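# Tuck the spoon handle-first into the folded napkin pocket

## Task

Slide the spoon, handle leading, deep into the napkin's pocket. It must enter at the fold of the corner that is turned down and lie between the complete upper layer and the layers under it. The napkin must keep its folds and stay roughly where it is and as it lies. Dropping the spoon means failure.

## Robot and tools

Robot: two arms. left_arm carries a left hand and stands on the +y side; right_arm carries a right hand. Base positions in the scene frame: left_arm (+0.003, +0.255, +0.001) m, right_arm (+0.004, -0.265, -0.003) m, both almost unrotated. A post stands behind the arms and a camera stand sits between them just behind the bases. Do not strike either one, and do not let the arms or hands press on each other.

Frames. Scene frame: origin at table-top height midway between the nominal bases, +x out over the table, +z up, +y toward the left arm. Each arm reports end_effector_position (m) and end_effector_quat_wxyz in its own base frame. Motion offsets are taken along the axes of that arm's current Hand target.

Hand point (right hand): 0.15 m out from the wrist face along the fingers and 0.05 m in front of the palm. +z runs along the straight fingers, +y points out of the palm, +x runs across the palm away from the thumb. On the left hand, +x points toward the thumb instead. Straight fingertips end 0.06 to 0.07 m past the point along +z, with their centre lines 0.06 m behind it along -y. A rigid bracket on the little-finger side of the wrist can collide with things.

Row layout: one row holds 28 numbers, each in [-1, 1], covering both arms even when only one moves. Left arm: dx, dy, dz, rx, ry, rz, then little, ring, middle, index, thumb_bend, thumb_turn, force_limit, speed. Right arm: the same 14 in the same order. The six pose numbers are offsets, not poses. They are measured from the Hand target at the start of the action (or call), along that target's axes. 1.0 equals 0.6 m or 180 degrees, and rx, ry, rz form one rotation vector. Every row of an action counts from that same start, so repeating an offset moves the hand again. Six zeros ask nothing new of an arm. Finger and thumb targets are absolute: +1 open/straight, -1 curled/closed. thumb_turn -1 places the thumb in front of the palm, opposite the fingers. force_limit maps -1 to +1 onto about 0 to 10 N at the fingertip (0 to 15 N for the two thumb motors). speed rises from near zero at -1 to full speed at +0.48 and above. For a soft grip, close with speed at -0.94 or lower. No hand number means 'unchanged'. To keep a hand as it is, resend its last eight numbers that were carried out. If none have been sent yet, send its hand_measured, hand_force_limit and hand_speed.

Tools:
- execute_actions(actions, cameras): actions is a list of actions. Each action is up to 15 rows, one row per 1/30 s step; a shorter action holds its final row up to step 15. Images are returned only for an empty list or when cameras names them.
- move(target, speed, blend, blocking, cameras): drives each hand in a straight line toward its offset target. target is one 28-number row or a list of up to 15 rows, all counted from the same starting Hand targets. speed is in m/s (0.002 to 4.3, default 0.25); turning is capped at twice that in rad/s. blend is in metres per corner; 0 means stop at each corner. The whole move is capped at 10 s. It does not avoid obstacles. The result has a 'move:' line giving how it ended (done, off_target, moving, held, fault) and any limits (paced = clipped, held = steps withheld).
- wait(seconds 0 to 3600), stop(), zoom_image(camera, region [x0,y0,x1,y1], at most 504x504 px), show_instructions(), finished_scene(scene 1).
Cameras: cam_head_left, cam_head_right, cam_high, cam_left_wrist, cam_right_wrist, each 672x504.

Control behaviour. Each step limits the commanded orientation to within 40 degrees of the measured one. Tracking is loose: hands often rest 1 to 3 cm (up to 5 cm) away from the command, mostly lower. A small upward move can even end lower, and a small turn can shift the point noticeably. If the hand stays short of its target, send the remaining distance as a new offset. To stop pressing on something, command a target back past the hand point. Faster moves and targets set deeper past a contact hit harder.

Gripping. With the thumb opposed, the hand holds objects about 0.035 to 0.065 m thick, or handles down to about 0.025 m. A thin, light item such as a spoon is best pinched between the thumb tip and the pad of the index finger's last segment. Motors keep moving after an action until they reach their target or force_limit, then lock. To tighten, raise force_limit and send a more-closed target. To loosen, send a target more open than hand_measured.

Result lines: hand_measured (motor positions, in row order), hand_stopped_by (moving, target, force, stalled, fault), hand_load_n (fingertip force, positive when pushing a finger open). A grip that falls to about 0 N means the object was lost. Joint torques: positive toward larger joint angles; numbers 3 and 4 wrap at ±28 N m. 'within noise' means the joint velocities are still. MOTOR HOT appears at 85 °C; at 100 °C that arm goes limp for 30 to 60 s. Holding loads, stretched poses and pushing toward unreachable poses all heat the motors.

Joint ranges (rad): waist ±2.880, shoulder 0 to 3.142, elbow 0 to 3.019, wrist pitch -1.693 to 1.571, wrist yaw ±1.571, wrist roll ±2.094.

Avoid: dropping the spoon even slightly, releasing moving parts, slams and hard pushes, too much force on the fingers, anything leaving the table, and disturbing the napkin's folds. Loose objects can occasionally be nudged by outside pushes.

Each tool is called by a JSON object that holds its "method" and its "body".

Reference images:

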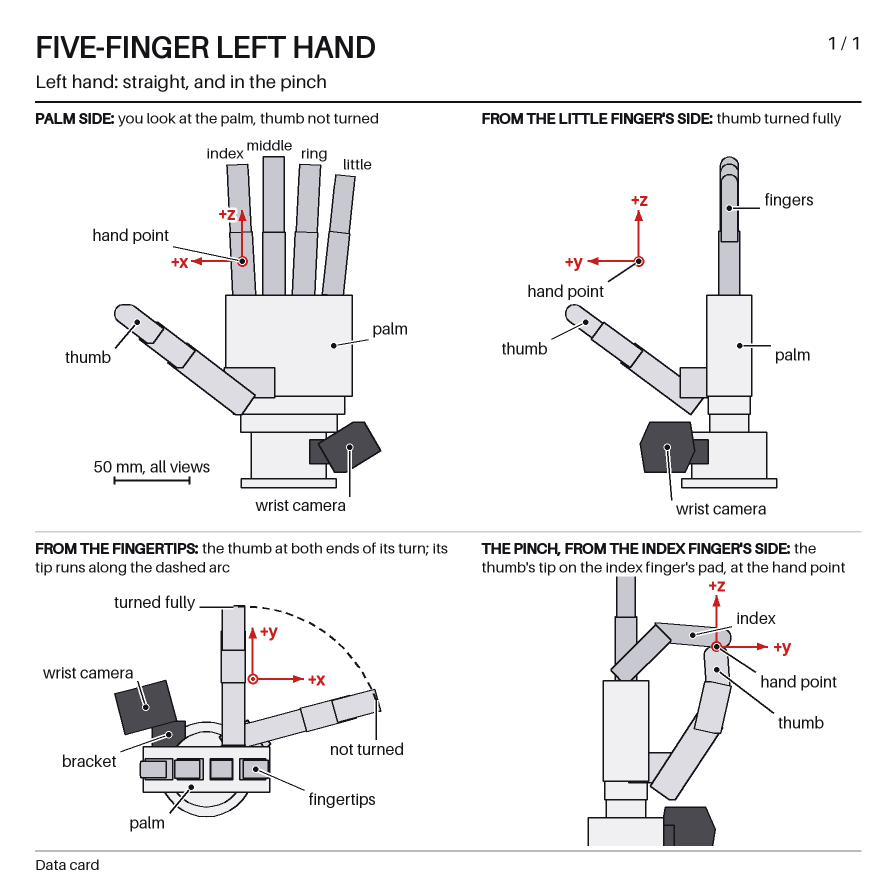

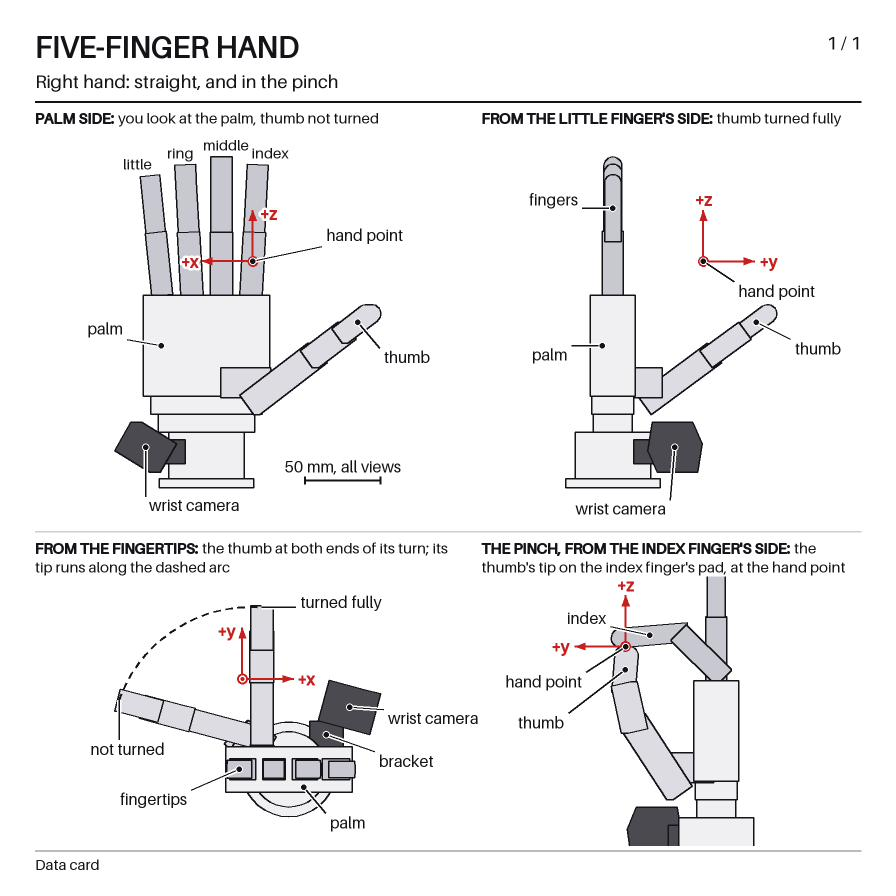

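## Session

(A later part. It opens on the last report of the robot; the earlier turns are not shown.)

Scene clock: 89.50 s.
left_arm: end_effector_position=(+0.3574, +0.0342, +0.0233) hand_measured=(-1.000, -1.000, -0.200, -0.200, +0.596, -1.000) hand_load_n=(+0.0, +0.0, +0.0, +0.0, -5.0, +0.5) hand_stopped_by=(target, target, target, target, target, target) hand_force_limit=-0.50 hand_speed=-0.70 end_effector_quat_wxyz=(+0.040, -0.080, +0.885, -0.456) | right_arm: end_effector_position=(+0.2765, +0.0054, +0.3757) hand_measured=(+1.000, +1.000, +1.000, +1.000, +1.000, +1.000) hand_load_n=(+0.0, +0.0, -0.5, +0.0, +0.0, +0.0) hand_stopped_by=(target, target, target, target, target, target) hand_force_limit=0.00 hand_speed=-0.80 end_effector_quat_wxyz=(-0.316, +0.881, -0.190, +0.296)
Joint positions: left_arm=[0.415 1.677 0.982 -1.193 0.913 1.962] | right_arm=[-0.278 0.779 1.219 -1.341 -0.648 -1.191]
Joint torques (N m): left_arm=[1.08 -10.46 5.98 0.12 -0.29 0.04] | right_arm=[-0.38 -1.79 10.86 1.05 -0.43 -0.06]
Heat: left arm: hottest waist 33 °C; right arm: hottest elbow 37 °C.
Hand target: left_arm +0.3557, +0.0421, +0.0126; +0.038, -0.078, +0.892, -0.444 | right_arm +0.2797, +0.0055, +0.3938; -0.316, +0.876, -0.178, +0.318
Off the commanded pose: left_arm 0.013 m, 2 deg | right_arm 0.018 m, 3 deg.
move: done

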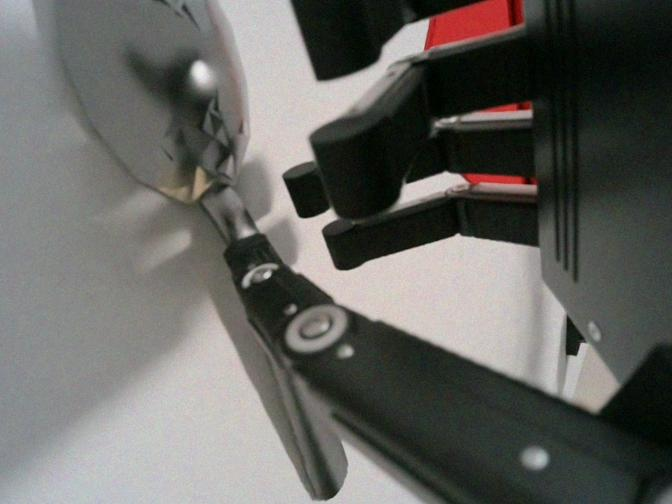

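{"method": "move", "body": {"target": [0,0,0,0,0,0,-1,-1,-0.2,-0.2,0.1,-1,0,-0.5,0,0,0,0,0,0,1,1,1,1,1,1,0,-0.8], "speed": 0.03}}

{"method": "move", "body": {"target": [0,-0.0532,-0.04,0,0,0,-1,-1,-0.2,-0.2,0.1,-1,0,-0.5,0,0,0,0,0,0,1,1,1,1,1,1,0,-0.8], "speed": 0.05, "cameras": ["cam_left_wrist"]}}

Scene clock: 91.07 s.
left_arm: end_effector_position=(+0.3570, +0.0430, +0.0184) hand_measured=(-1.000, -1.000, -0.200, -0.200, +0.100, -1.000) hand_load_n=(+0.0, +0.5, +0.0, +0.0, +0.0, +0.5) hand_stopped_by=(target, target, target, target, target, target) hand_force_limit=0.00 hand_speed=-0.50 end_effector_quat_wxyz=(+0.042, -0.081, +0.891, -0.444) | right_arm: end_effector_position=(+0.2765, +0.0054, +0.3757) hand_measured=(+1.000, +1.000, +1.000, +1.000, +1.000, +1.000) hand_load_n=(+0.0, +0.0, +0.0, -0.5, +0.0, -0.5) hand_stopped_by=(target, target, target, target, target, target) hand_force_limit=0.00 hand_speed=-0.80 end_effector_quat_wxyz=(-0.316, +0.881, -0.190, +0.296)
Joint positions: left_arm=[0.426 1.68 0.982 -1.179 0.887 1.962] | right_arm=[-0.278 0.779 1.219 -1.341 -0.648 -1.191]
Joint torques (N m): left_arm=[0.85 -10.46 5.97 0.09 0.44 0.03] | right_arm=[-0.5 -1.67 10.82 1.05 -0.43 -0.07]
Heat: left arm: hottest waist 33 °C; right arm: hottest elbow 37 °C.
Hand target: left_arm +0.3557, +0.0421, +0.0126; +0.038, -0.078, +0.892, -0.444 | right_arm +0.2797, +0.0055, +0.3938; -0.316, +0.876, -0.178, +0.318
Off the commanded pose: left_arm 0.006 m, 1 deg | right_arm 0.018 m, 3 deg.
move: done

Scene clock: 92.57 s.
left_arm: end_effector_position=(+0.3424, +0.0364, +0.0383) hand_measured=(-1.000, -1.000, -0.200, -0.200, +0.100, -1.000) hand_load_n=(+0.0, +0.0, +0.0, +0.0, +0.0, +0.0) hand_stopped_by=(target, target, target, target, target, target) hand_force_limit=0.00 hand_speed=-0.50 end_effector_quat_wxyz=(+0.023, -0.091, +0.888, -0.450) | right_arm: end_effector_position=(+0.2765, +0.0054, +0.3757) hand_measured=(+1.000, +1.000, +1.000, +1.000, +1.000, +1.000) hand_load_n=(+0.0, +0.0, +0.0, +0.0, +0.0, +0.0) hand_stopped_by=(target, target, target, target, target, target) hand_force_limit=0.00 hand_speed=-0.80 end_effector_quat_wxyz=(-0.316, +0.881, -0.190, +0.296)
Joint positions: left_arm=[0.426 1.64 0.982 -1.265 0.887 1.962] | right_arm=[-0.278 0.779 1.219 -1.341 -0.648 -1.191]
Joint torques (N m): left_arm=[0.97 -12.86 9.62 -0.79 0.43 0.03] | right_arm=[-0.38 -1.61 10.81 1.06 -0.43 -0.07]
Heat: left arm: hottest waist 33 °C; right arm: hottest elbow 37 °C.
Hand target: left_arm +0.3558, +0.0420, +0.0525; +0.038, -0.078, +0.892, -0.444 | right_arm +0.2797, +0.0055, +0.3938; -0.316, +0.876, -0.178, +0.318
Off the commanded pose: left_arm 0.020 m, 2 deg | right_arm 0.018 m, 3 deg.
move: off_target (left_arm)

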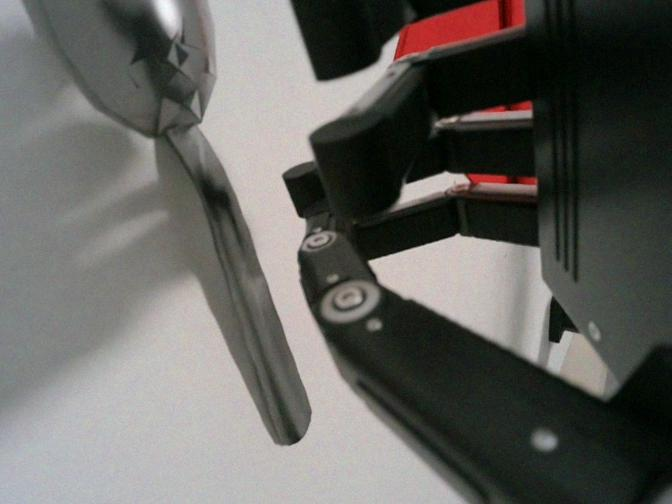

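{"method": "move", "body": {"target": [[0,0,0,0,0,0,-1,-1,-0.2,-0.2,0.8,-1,-0.5,-0.3,0,0,0,0,0,0,1,1,1,1,1,1,0,-0.8],[-0.0057,0.041,0.0024,0,0,0,-1,-1,-0.2,-0.2,0.8,-1,-0.5,-0.3,0,0,0,0,0,0,1,1,1,1,1,1,0,-0.8]], "speed": 0.05, "cameras": ["cam_left_wrist"]}}

Scene clock: 96.30 s.
left_arm: end_effector_position=(+0.3395, +0.0466, +0.0274) hand_measured=(-1.000, -1.000, -0.200, -0.200, +0.800, -1.000) hand_load_n=(+0.0, +0.0, +0.0, +0.0, +0.0, +0.0) hand_stopped_by=(target, target, target, target, target, target) hand_force_limit=-0.50 hand_speed=-0.30 end_effector_quat_wxyz=(+0.022, -0.092, +0.888, -0.450) | right_arm: end_effector_position=(+0.2765, +0.0054, +0.3757) hand_measured=(+1.000, +1.000, +1.000, +1.000, +1.000, +1.000) hand_load_n=(+0.0, +0.0, +0.0, +0.0, +0.0, +0.0) hand_stopped_by=(target, target, target, target, target, target) hand_force_limit=0.00 hand_speed=-0.80 end_effector_quat_wxyz=(-0.316, +0.881, -0.190, +0.296)
Joint positions: left_arm=[0.452 1.669 0.982 -1.265 0.876 1.997] | right_arm=[-0.278 0.779 1.219 -1.341 -0.648 -1.191]
Joint torques (N m): left_arm=[1.32 -10.46 9.85 -0.2 0.45 0.11] | right_arm=[-0.44 -1.85 10.82 1.03 -0.43 -0.08]
Heat: left arm: hottest waist 33 °C; right arm: hottest elbow 37 °C.
Hand target: left_arm +0.3567, +0.0561, +0.0320; +0.038, -0.078, +0.892, -0.444 | right_arm +0.2797, +0.0055, +0.3938; -0.316, +0.876, -0.178, +0.318
Off the commanded pose: left_arm 0.020 m, 3 deg | right_arm 0.018 m, 3 deg.
move: off_target (left_arm)

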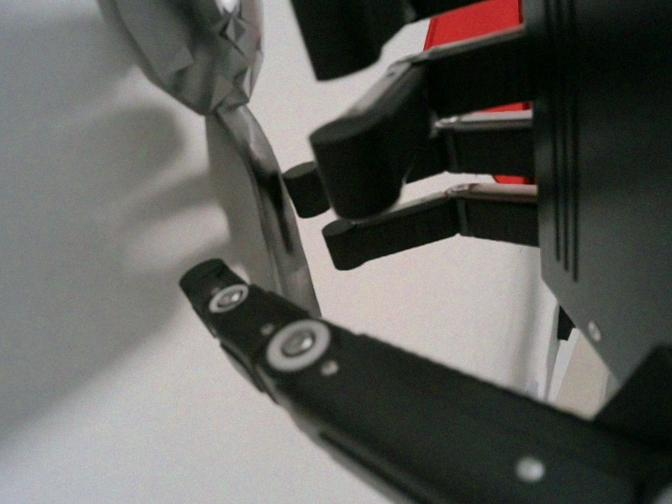

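{"method": "move", "body": {"target": [-0.0066,0.018,0.015,0,0,0,-1,-1,-0.2,-0.2,0.7,-1,-0.5,-0.3,0,0,0,0,0,0,1,1,1,1,1,1,0,-0.8], "speed": 0.05, "cameras": ["cam_left_wrist"]}}

Scene clock: 97.53 s.
left_arm: end_effector_position=(+0.3411, +0.0463, +0.0243) hand_measured=(-1.000, -1.000, -0.200, -0.200, +0.700, -1.000) hand_load_n=(+0.0, +0.0, -2.5, +0.0, +0.0, +0.0) hand_stopped_by=(target, target, target, target, target, target) hand_force_limit=-0.50 hand_speed=-0.30 end_effector_quat_wxyz=(+0.019, -0.092, +0.888, -0.451) | right_arm: end_effector_position=(+0.2765, +0.0054, +0.3757) hand_measured=(+1.000, +1.000, +1.000, +1.000, +1.000, +1.000) hand_load_n=(+0.0, +0.0, +0.0, +0.0, +0.0, +0.0) hand_stopped_by=(target, target, target, target, target, target) hand_force_limit=0.00 hand_speed=-0.80 end_effector_quat_wxyz=(-0.316, +0.881, -0.190, +0.296)
Joint positions: left_arm=[0.449 1.681 0.986 -1.262 0.876 1.997] | right_arm=[-0.278 0.779 1.219 -1.341 -0.648 -1.191]
Joint torques (N m): left_arm=[1.03 -8.94 9.05 0.61 0.49 0.07] | right_arm=[-0.32 -1.79 10.78 1.07 -0.43 -0.07]
Heat: left arm: hottest waist 33 °C; right arm: hottest elbow 37 °C.
Hand target: left_arm +0.3607, +0.0561, +0.0180; +0.038, -0.078, +0.892, -0.444 | right_arm +0.2797, +0.0055, +0.3938; -0.316, +0.876, -0.178, +0.318
Off the commanded pose: left_arm 0.023 m, 3 deg | right_arm 0.018 m, 3 deg.
move: off_target (left_arm)

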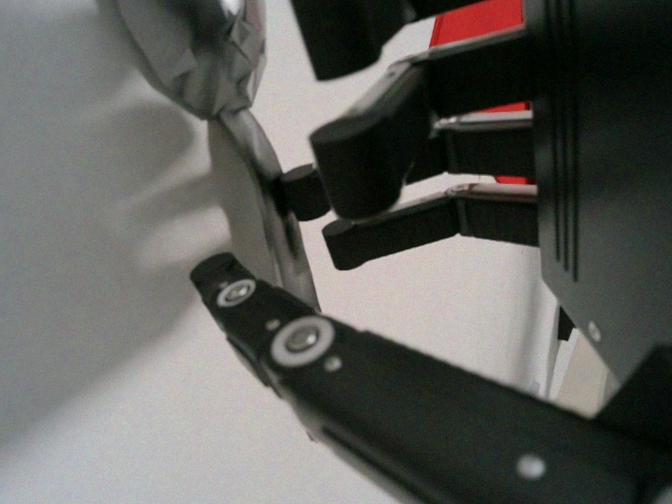

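{"method": "zoom_image", "body": {"camera": "cam_left_wrist", "region": [170, 60, 420, 320]}}

Scaled by 1.938 from the camera's image (finer frame: 960x720).

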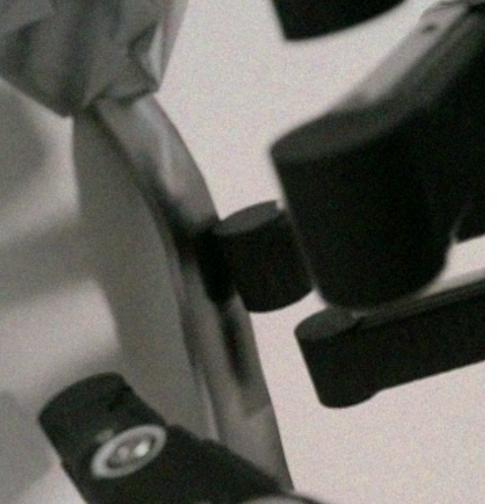

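{"method": "move", "body": {"target": [[0.0027,-0.0713,-0.0353,0,0,0,-1,-1,0,0,1,-1,-0.5,-0.8,0,0,0,0,0,0,1,1,1,1,1,1,0,-0.8],[0.0027,-0.0115,0.0098,0,0,0,-1,-1,0,0,1,-1,-0.5,-0.8,0,0,0,0,0,0,1,1,1,1,1,1,0,-0.8]], "speed": 0.06, "cameras": ["cam_left_wrist"]}}

Scene clock: 102.33 s.
left_arm: end_effector_position=(+0.3603, +0.0493, +0.0239) hand_measured=(-1.000, -1.000, +0.000, +0.000, +1.000, -1.000) hand_load_n=(+0.0, +0.0, +0.0, +0.0, +0.0, +0.0) hand_stopped_by=(target, target, target, target, target, target) hand_force_limit=-0.50 hand_speed=-0.80 end_effector_quat_wxyz=(+0.042, -0.075, +0.893, -0.441) | right_arm: end_effector_position=(+0.2765, +0.0054, +0.3757) hand_measured=(+1.000, +1.000, +1.000, +1.000, +1.000, +1.000) hand_load_n=(+0.0, +0.0, +0.0, +0.0, +0.0, +0.0) hand_stopped_by=(target, target, target, target, target, target) hand_force_limit=0.00 hand_speed=-0.80 end_effector_quat_wxyz=(-0.316, +0.881, -0.190, +0.296)
Joint positions: left_arm=[0.434 1.683 1.006 -1.213 0.877 1.988] | right_arm=[-0.278 0.779 1.219 -1.341 -0.648 -1.191]
Joint torques (N m): left_arm=[0.09 -10.64 6.38 0.06 0.75 -0.12] | right_arm=[-0.32 -1.73 10.82 1.05 -0.42 -0.08]
Heat: left arm: hottest waist 33 °C; right arm: hottest elbow 37 °C.
Hand target: left_arm +0.3606, +0.0471, +0.0199; +0.038, -0.078, +0.892, -0.444 | right_arm +0.2797, +0.0055, +0.3938; -0.316, +0.876, -0.178, +0.318
Off the commanded pose: left_arm 0.005 m, 1 deg | right_arm 0.018 m, 3 deg.
move: done

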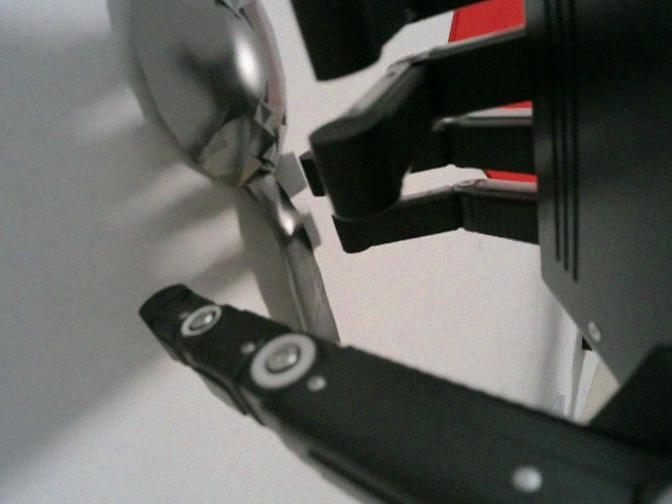

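{"method": "move", "body": {"target": [0,0.0093,0.007,0,0,0,-1,-1,-0.12,-0.12,0.75,-1,-0.5,-0.8,0,0,0,0,0,0,1,1,1,1,1,1,0,-0.8], "speed": 0.04, "cameras": ["cam_left_wrist"]}}

Scene clock: 104.03 s.
left_arm: end_effector_position=(+0.3611, +0.0491, +0.0174) hand_measured=(-1.000, -1.000, -0.120, -0.120, +0.750, -1.000) hand_load_n=(+0.0, +0.0, +0.0, +0.0, +0.0, +0.0) hand_stopped_by=(target, target, target, target, target, target) hand_force_limit=-0.50 hand_speed=-0.80 end_effector_quat_wxyz=(+0.043, -0.074, +0.893, -0.441) | right_arm: end_effector_position=(+0.2765, +0.0054, +0.3757) hand_measured=(+1.000, +1.000, +1.000, +1.000, +1.000, +1.000) hand_load_n=(+0.0, +0.0, +0.0, +0.0, +0.0, +0.0) hand_stopped_by=(target, target, target, target, target, target) hand_force_limit=0.00 hand_speed=-0.80 end_effector_quat_wxyz=(-0.316, +0.881, -0.190, +0.296)
Joint positions: left_arm=[0.432 1.695 1.002 -1.194 0.877 1.988] | right_arm=[-0.278 0.779 1.219 -1.341 -0.648 -1.191]
Joint torques (N m): left_arm=[0.21 -10.81 6.2 0.09 0.76 -0.11] | right_arm=[-0.5 -1.85 10.78 1.02 -0.42 -0.06]
Heat: left arm: hottest waist 33 °C; right arm: hottest elbow 37 °C.
Hand target: left_arm +0.3606, +0.0471, +0.0130; +0.038, -0.078, +0.892, -0.444 | right_arm +0.2797, +0.0055, +0.3938; -0.316, +0.876, -0.178, +0.318
Off the commanded pose: left_arm 0.005 m, 1 deg | right_arm 0.018 m, 3 deg.
move: done

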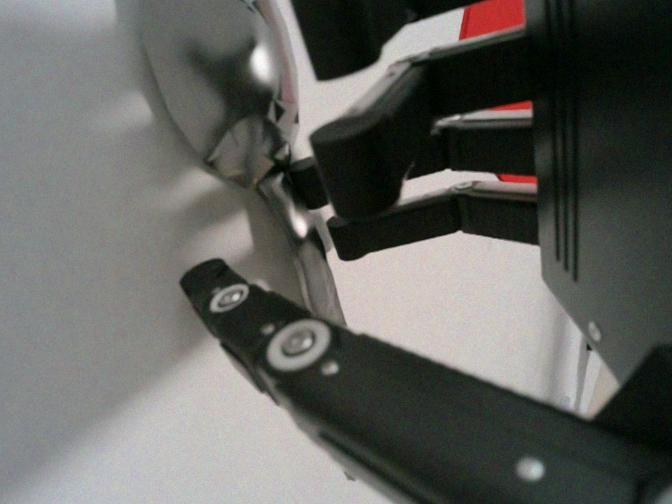

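{"method": "move", "body": {"target": [0,0.0087,0.0065,0,0,0,-1,-1,-0.2,-0.2,0.5,-1,-0.6,-0.85,0,0,0,0,0,0,1,1,1,1,1,1,0,-0.8], "speed": 0.04, "cameras": ["cam_left_wrist"]}}

Scene clock: 105.93 s.
left_arm: end_effector_position=(+0.3620, +0.0519, +0.0135) hand_measured=(-1.000, -1.000, -0.200, -0.200, +0.500, -1.000) hand_load_n=(+0.0, +0.0, -0.5, +0.0, +0.0, +0.0) hand_stopped_by=(target, target, target, target, target, target) hand_force_limit=-0.60 hand_speed=-0.85 end_effector_quat_wxyz=(+0.046, -0.076, +0.894, -0.440) | right_arm: end_effector_position=(+0.2765, +0.0054, +0.3757) hand_measured=(+1.000, +1.000, +1.000, +1.000, +1.000, +1.000) hand_load_n=(+0.0, +0.0, +0.0, +0.0, +0.0, +0.0) hand_stopped_by=(target, target, target, target, target, target) hand_force_limit=0.00 hand_speed=-0.80 end_effector_quat_wxyz=(-0.316, +0.881, -0.190, +0.296)
Joint positions: left_arm=[0.438 1.701 0.999 -1.179 0.877 1.986] | right_arm=[-0.278 0.779 1.219 -1.341 -0.648 -1.191]
Joint torques (N m): left_arm=[0.21 -10.52 5.9 0.2 0.76 -0.1] | right_arm=[-0.38 -1.73 10.81 1.03 -0.42 -0.07]
Heat: left arm: hottest waist 33 °C; right arm: hottest elbow 37 °C.
Hand target: left_arm +0.3606, +0.0471, +0.0064; +0.038, -0.078, +0.892, -0.444 | right_arm +0.2797, +0.0055, +0.3938; -0.316, +0.876, -0.178, +0.318
Off the commanded pose: left_arm 0.009 m, 1 deg | right_arm 0.018 m, 3 deg.
move: done

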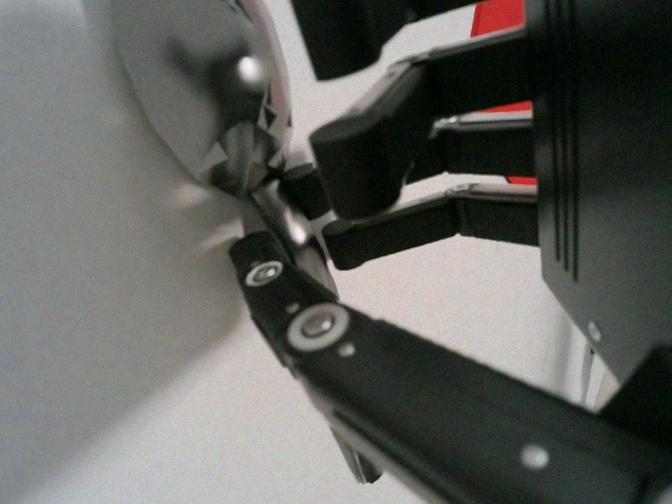

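{"method": "move", "body": {"target": [0,0,0,0,0,0,-1,-1,-0.2,-0.2,0.3,-1,-0.5,-0.92,0,0,0,0,0,0,1,1,1,1,1,1,0,-0.8], "speed": 0.04, "cameras": ["cam_left_wrist"]}}

Scene clock: 107.67 s.
left_arm: end_effector_position=(+0.3617, +0.0526, +0.0138) hand_measured=(-1.000, -1.000, -0.200, -0.200, +0.384, -1.000) hand_load_n=(+0.0, +0.0, +0.0, +0.0, +3.5, +0.5) hand_stopped_by=(target, target, target, target, force, target) hand_force_limit=-0.50 hand_speed=-0.92 end_effector_quat_wxyz=(+0.047, -0.078, +0.893, -0.441) | right_arm: end_effector_position=(+0.2765, +0.0054, +0.3757) hand_measured=(+1.000, +1.000, +1.000, +1.000, +1.000, +1.000) hand_load_n=(+0.0, +0.0, +0.0, -0.5, +0.0, +0.0) hand_stopped_by=(target, target, target, target, target, target) hand_force_limit=0.00 hand_speed=-0.80 end_effector_quat_wxyz=(-0.316, +0.881, -0.190, +0.296)
Joint positions: left_arm=[0.441 1.701 0.999 -1.18 0.879 1.986] | right_arm=[-0.278 0.779 1.219 -1.341 -0.648 -1.191]
Joint torques (N m): left_arm=[0.26 -10.58 5.86 0.23 0.71 -0.09] | right_arm=[-0.44 -1.67 10.81 1.02 -0.43 -0.08]
Heat: left arm: hottest waist 33 °C; right arm: hottest elbow 37 °C.
Hand target: left_arm +0.3606, +0.0471, +0.0064; +0.038, -0.078, +0.892, -0.444 | right_arm +0.2797, +0.0055, +0.3938; -0.316, +0.876, -0.178, +0.318
Off the commanded pose: left_arm 0.009 m, 1 deg | right_arm 0.018 m, 3 deg.
move: done

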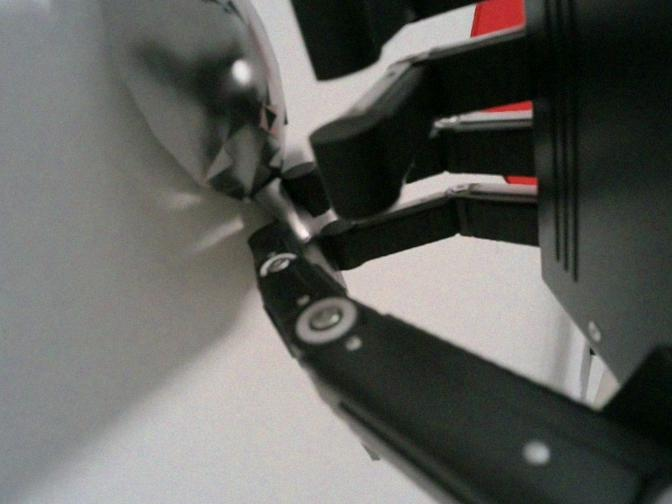

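{"method": "move", "body": {"target": [0,0,0,0,0,0,-1,-1,-0.3,-0.3,0.38,-1,-0.3,-0.92,0,0,0,0,0,0,1,1,1,1,1,1,0,-0.8], "speed": 0.04, "cameras": ["cam_left_wrist"]}}

Scene clock: 109.77 s.
left_arm: end_effector_position=(+0.3621, +0.0522, +0.0137) hand_measured=(-1.000, -1.000, -0.220, -0.244, +0.384, -1.000) hand_load_n=(+0.0, +0.0, +3.5, +3.5, +7.0, +0.0) hand_stopped_by=(target, target, force, force, force, target) hand_force_limit=-0.30 hand_speed=-0.92 end_effector_quat_wxyz=(+0.047, -0.077, +0.893, -0.441) | right_arm: end_effector_position=(+0.2765, +0.0054, +0.3757) hand_measured=(+1.000, +1.000, +1.000, +1.000, +1.000, +1.000) hand_load_n=(+0.0, +0.0, +0.0, +0.0, +0.0, +0.0) hand_stopped_by=(target, target, target, target, target, target) hand_force_limit=0.00 hand_speed=-0.80 end_effector_quat_wxyz=(-0.316, +0.881, -0.190, +0.296)
Joint positions: left_arm=[0.44 1.701 0.999 -1.179 0.879 1.986] | right_arm=[-0.278 0.779 1.219 -1.341 -0.648 -1.191]
Joint torques (N m): left_arm=[0.21 -10.52 5.91 0.21 0.71 -0.09] | right_arm=[-0.44 -1.79 10.84 1.05 -0.43 -0.07]
Heat: left arm: hottest waist 33 °C; right arm: hottest elbow 38 °C.
Hand target: left_arm +0.3606, +0.0471, +0.0064; +0.038, -0.078, +0.892, -0.444 | right_arm +0.2797, +0.0055, +0.3938; -0.316, +0.876, -0.178, +0.318
Off the commanded pose: left_arm 0.009 m, 1 deg | right_arm 0.018 m, 3 deg.
move: done

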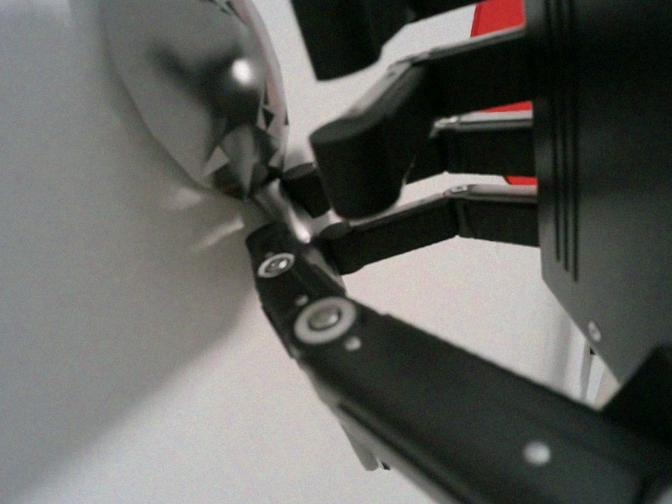

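{"method": "move", "body": {"target": [0,-0.0399,-0.0301,0,0,0,-1,-1,-0.3,-0.3,0.38,-1,-0.3,-0.92,0,0,0,0,0,0,1,1,1,1,1,1,0,-0.8], "speed": 0.04, "cameras": ["cam_left_wrist","cam_high","cam_head_right"]}}

{"method": "zoom_image", "body": {"camera": "cam_high", "region": [390, 110, 490, 200]}}

Scene clock: 111.67 s.
left_arm: end_effector_position=(+0.3525, +0.0483, +0.0225) hand_measured=(-1.000, -1.000, -0.220, -0.244, +0.384, -1.000) hand_load_n=(+0.0, +0.0, +4.0, +4.0, +7.0, +0.0) hand_stopped_by=(target, target, force, force, force, target) hand_force_limit=-0.30 hand_speed=-0.92 end_effector_quat_wxyz=(+0.033, -0.082, +0.890, -0.447) | right_arm: end_effector_position=(+0.2765, +0.0054, +0.3757) hand_measured=(+1.000, +1.000, +1.000, +1.000, +1.000, +1.000) hand_load_n=(+0.0, +0.0, +0.0, -0.5, +0.0, +0.0) hand_stopped_by=(target, target, target, target, target, target) hand_force_limit=0.00 hand_speed=-0.80 end_effector_quat_wxyz=(-0.316, +0.881, -0.190, +0.296)
Joint positions: left_arm=[0.441 1.688 0.999 -1.233 0.879 1.995] | right_arm=[-0.278 0.779 1.219 -1.341 -0.648 -1.191]
Joint torques (N m): left_arm=[0.26 -13.8 8.31 -0.87 0.71 -0.1] | right_arm=[-0.38 -1.67 10.82 1.02 -0.43 -0.07]
Heat: left arm: hottest waist 33 °C; right arm: hottest elbow 38 °C.
Hand target: left_arm +0.3607, +0.0471, +0.0364; +0.038, -0.078, +0.892, -0.444 | right_arm +0.2797, +0.0055, +0.3938; -0.316, +0.876, -0.178, +0.318
Off the commanded pose: left_arm 0.016 m, 1 deg | right_arm 0.018 m, 3 deg.
move: off_target (left_arm)
Images, in order (width x height): cam_head_right 672x504, cam_high 672x504, cam_left_wrist 672x504.

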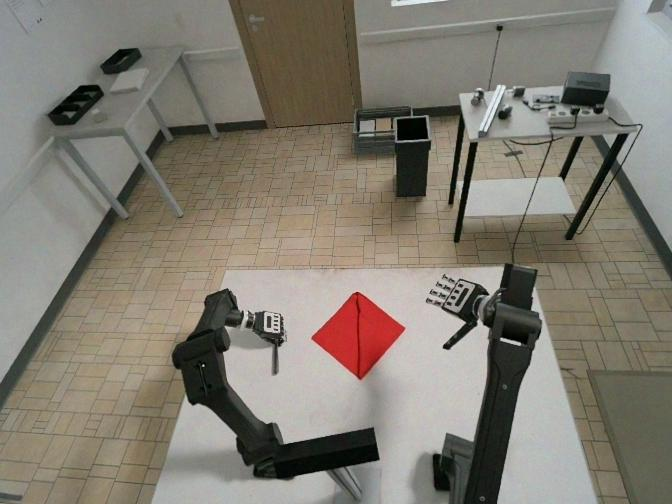

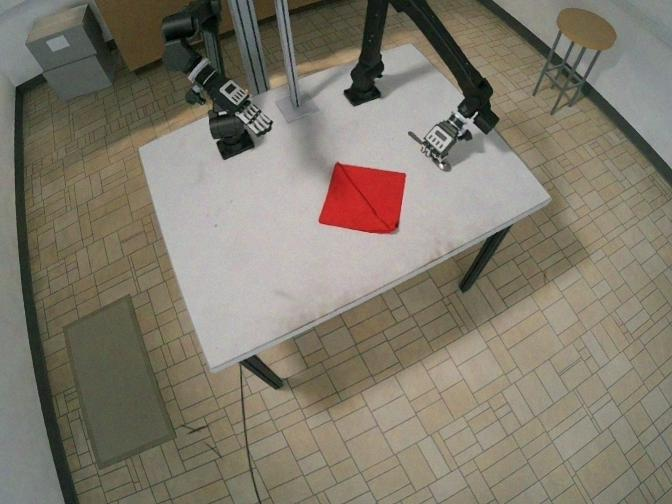

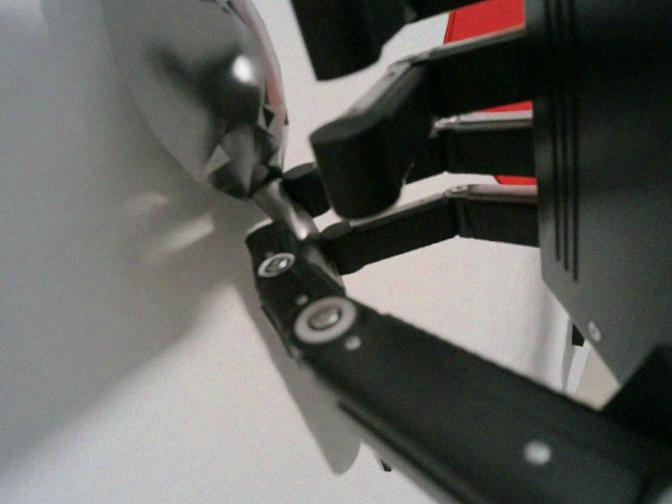

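Scaled by 5.040 from the camera's image (finer frame: 960x720).

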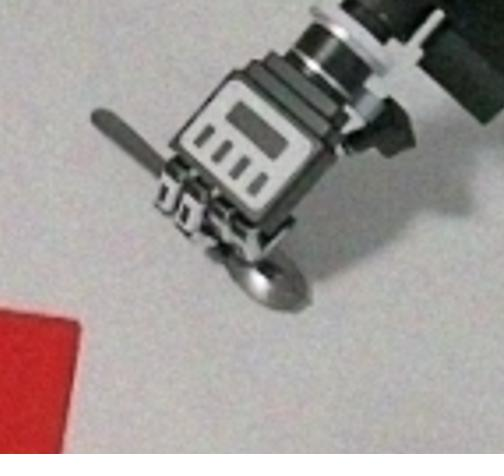

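{"method": "move", "body": {"target": [-0.0821,-0.0287,-0.0035,0,-0.1775,-0.1337,-1,-1,-0.3,-0.3,0.38,-1,-0.3,-0.92,0,0,0,0,0,0,1,1,1,1,1,1,0,-0.8], "speed": 0.08, "cameras": ["cam_left_wrist","cam_high","cam_head_right"]}}

Scene clock: 118.67 s.
left_arm: end_effector_position=(+0.4031, +0.0496, +0.0408) hand_measured=(-1.000, -1.000, -0.220, -0.244, +0.384, -1.000) hand_load_n=(+0.0, +0.0, +4.5, +3.5, +6.5, +0.0) hand_stopped_by=(target, target, force, force, force, target) hand_force_limit=-0.30 hand_speed=-0.92 end_effector_quat_wxyz=(+0.172, -0.385, +0.813, -0.401) | right_arm: end_effector_position=(+0.2765, +0.0054, +0.3757) hand_measured=(+1.000, +1.000, +1.000, +1.000, +1.000, +1.000) hand_load_n=(-0.5, +0.0, +0.0, +0.0, +0.0, +0.0) hand_stopped_by=(target, target, target, target, target, target) hand_force_limit=0.00 hand_speed=-0.80 end_effector_quat_wxyz=(-0.316, +0.881, -0.190, +0.296)
Joint positions: left_arm=[0.422 1.441 0.755 -0.401 0.796 0.9] | right_arm=[-0.278 0.779 1.219 -1.341 -0.648 -1.191]
Joint torques (N m): left_arm=[0.15 -11.52 7.64 1.55 0.42 -0.08] | right_arm=[-0.44 -1.79 10.81 1.07 -0.43 -0.07]
Heat: left arm: hottest waist 33 °C; right arm: hottest elbow 38 °C.
Hand target: left_arm +0.4107, +0.0471, +0.0513; +0.188, -0.379, +0.811, -0.404 | right_arm +0.2797, +0.0055, +0.3938; -0.316, +0.876, -0.178, +0.318
Off the commanded pose: left_arm 0.013 m, 2 deg | right_arm 0.018 m, 3 deg.
move: off_target (left_arm)
Images, in order (width x height): cam_head_right 672x504, cam_high 672x504, cam_left_wrist 672x504.

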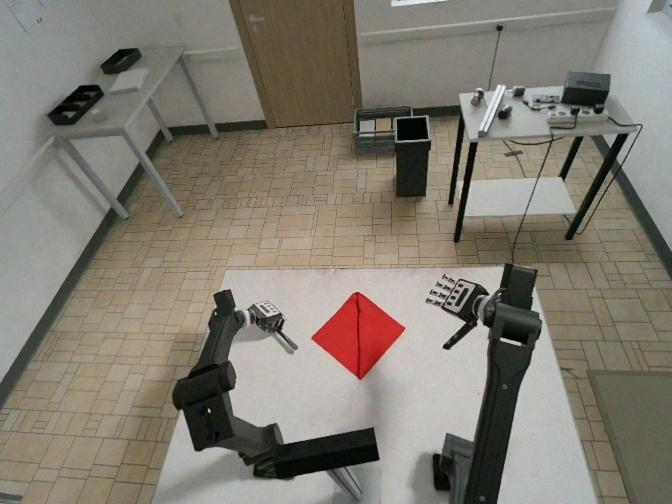

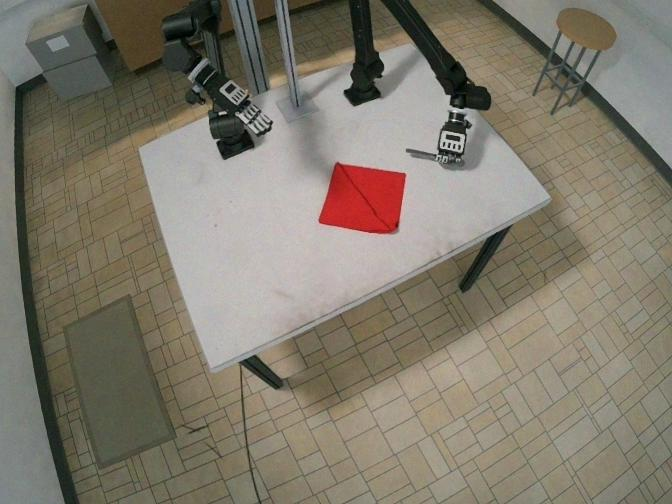

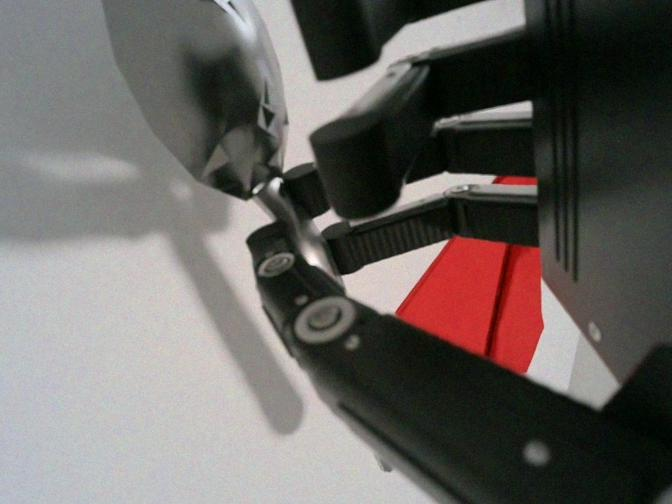

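{"method": "move", "body": {"target": [-0.0662,-0.0662,0.0878,0,-0.1775,-0.1337,-1,-1,-0.3,-0.3,0.38,-1,-0.3,-0.92,0,0,0,0,0,0,1,1,1,1,1,1,0,-0.8], "speed": 0.08, "cameras": ["all"]}}

{"method": "zoom_image", "body": {"camera": "cam_high", "region": [310, 110, 490, 245]}}

{"method": "zoom_image", "body": {"camera": "cam_head_right", "region": [230, 250, 430, 400]}}

Scene clock: 124.27 s.
left_arm: end_effector_position=(+0.4746, +0.0352, +0.0409) hand_measured=(-1.000, -1.000, -0.220, -0.244, +0.384, -1.000) hand_load_n=(+0.0, +0.0, +4.5, +4.0, +6.5, +0.0) hand_stopped_by=(target, target, force, force, force, target) hand_force_limit=-0.30 hand_speed=-0.92 end_effector_quat_wxyz=(-0.303, +0.635, -0.644, +0.301) | right_arm: end_effector_position=(+0.2765, +0.0054, +0.3757) hand_measured=(+1.000, +1.000, +1.000, +1.000, +1.000, +1.000) hand_load_n=(+0.0, +0.0, +0.0, +0.0, +0.0, +0.0) hand_stopped_by=(target, target, target, target, target, target) hand_force_limit=0.00 hand_speed=-0.80 end_effector_quat_wxyz=(-0.316, +0.881, -0.190, +0.296)
Joint positions: left_arm=[0.181 1.413 0.677 0.039 0.143 0.129] | right_arm=[-0.278 0.779 1.219 -1.341 -0.648 -1.191]
Joint torques (N m): left_arm=[0.21 -9.17 8.88 2.37 -0.13 -0.14] | right_arm=[-0.38 -1.73 10.86 1.06 -0.43 -0.07]
Heat: left arm: hottest waist 33 °C; right arm: hottest elbow 38 °C.
Hand target: left_arm +0.4868, +0.0351, +0.0512; -0.315, +0.633, -0.633, +0.315 | right_arm +0.2797, +0.0055, +0.3938; -0.316, +0.876, -0.178, +0.318
Off the commanded pose: left_arm 0.016 m, 2 deg | right_arm 0.018 m, 3 deg.
move: off_target (left_arm)

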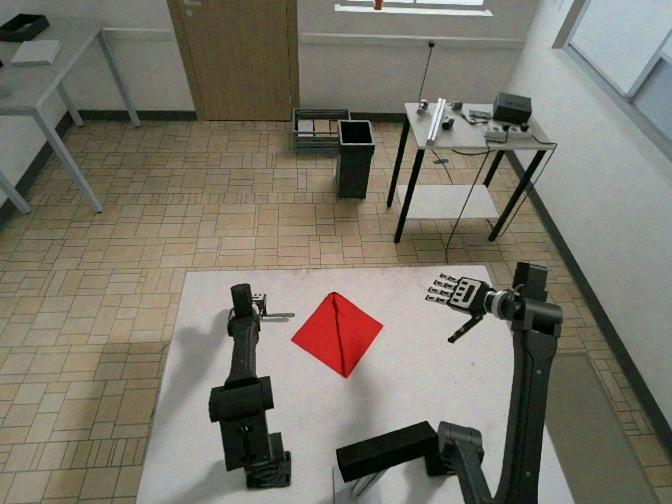

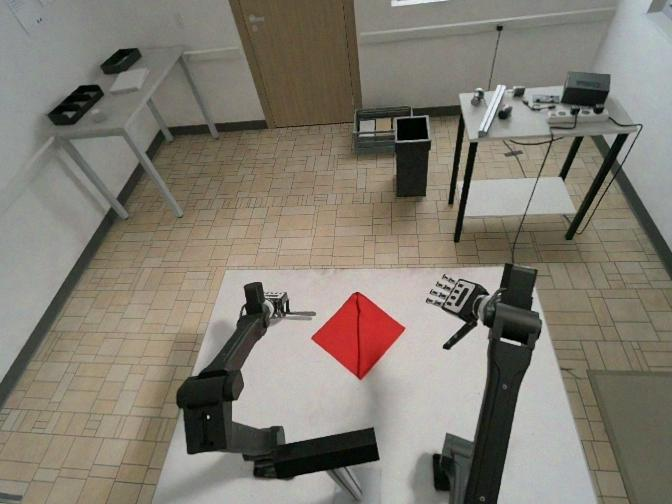

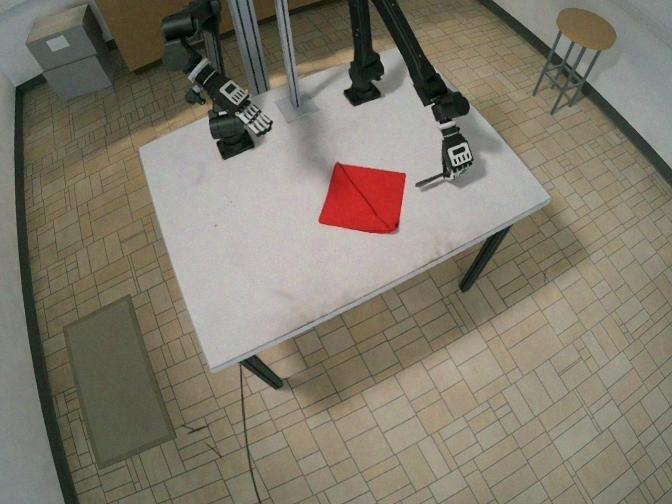

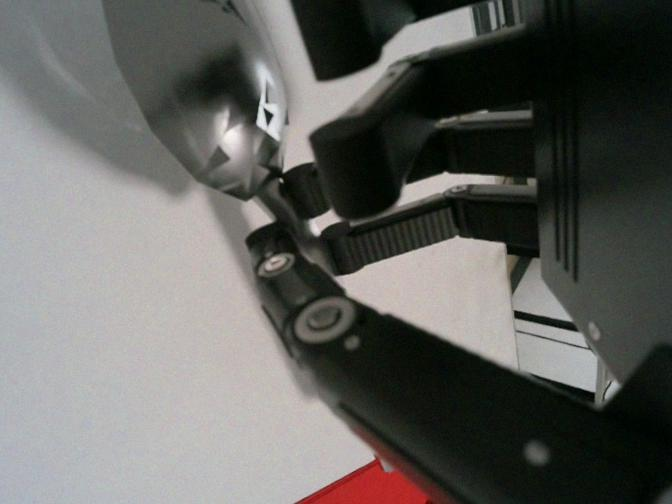

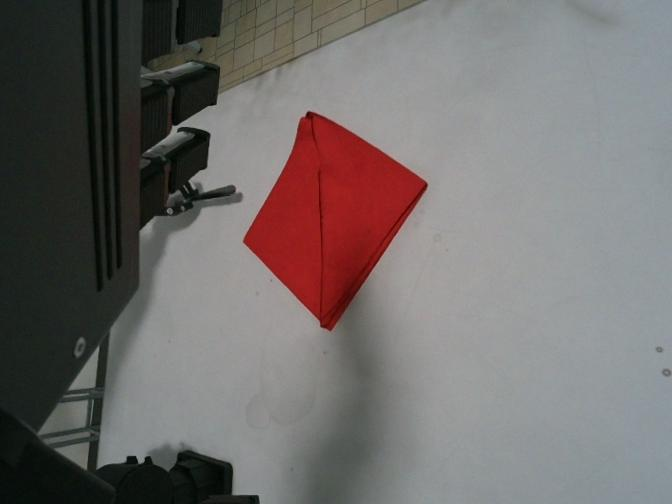

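Scaled by 2.800 from the camera's image (finer frame: 960x720).

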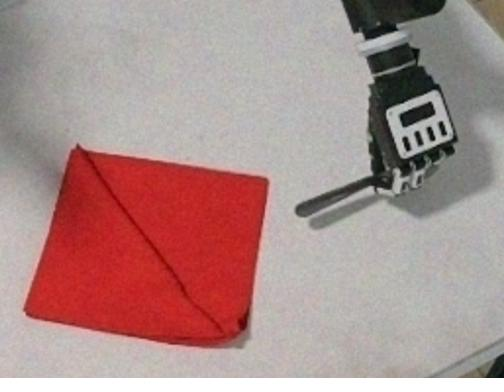

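Scaled by 2.520 from the camera's image (finer frame: 960x720).

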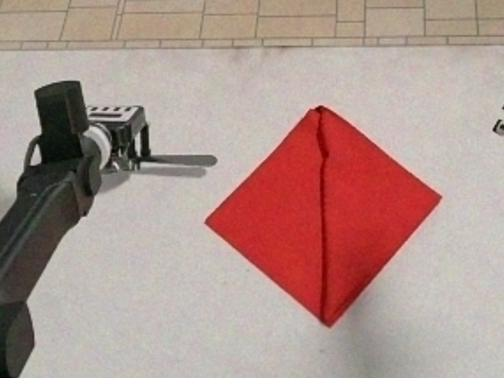

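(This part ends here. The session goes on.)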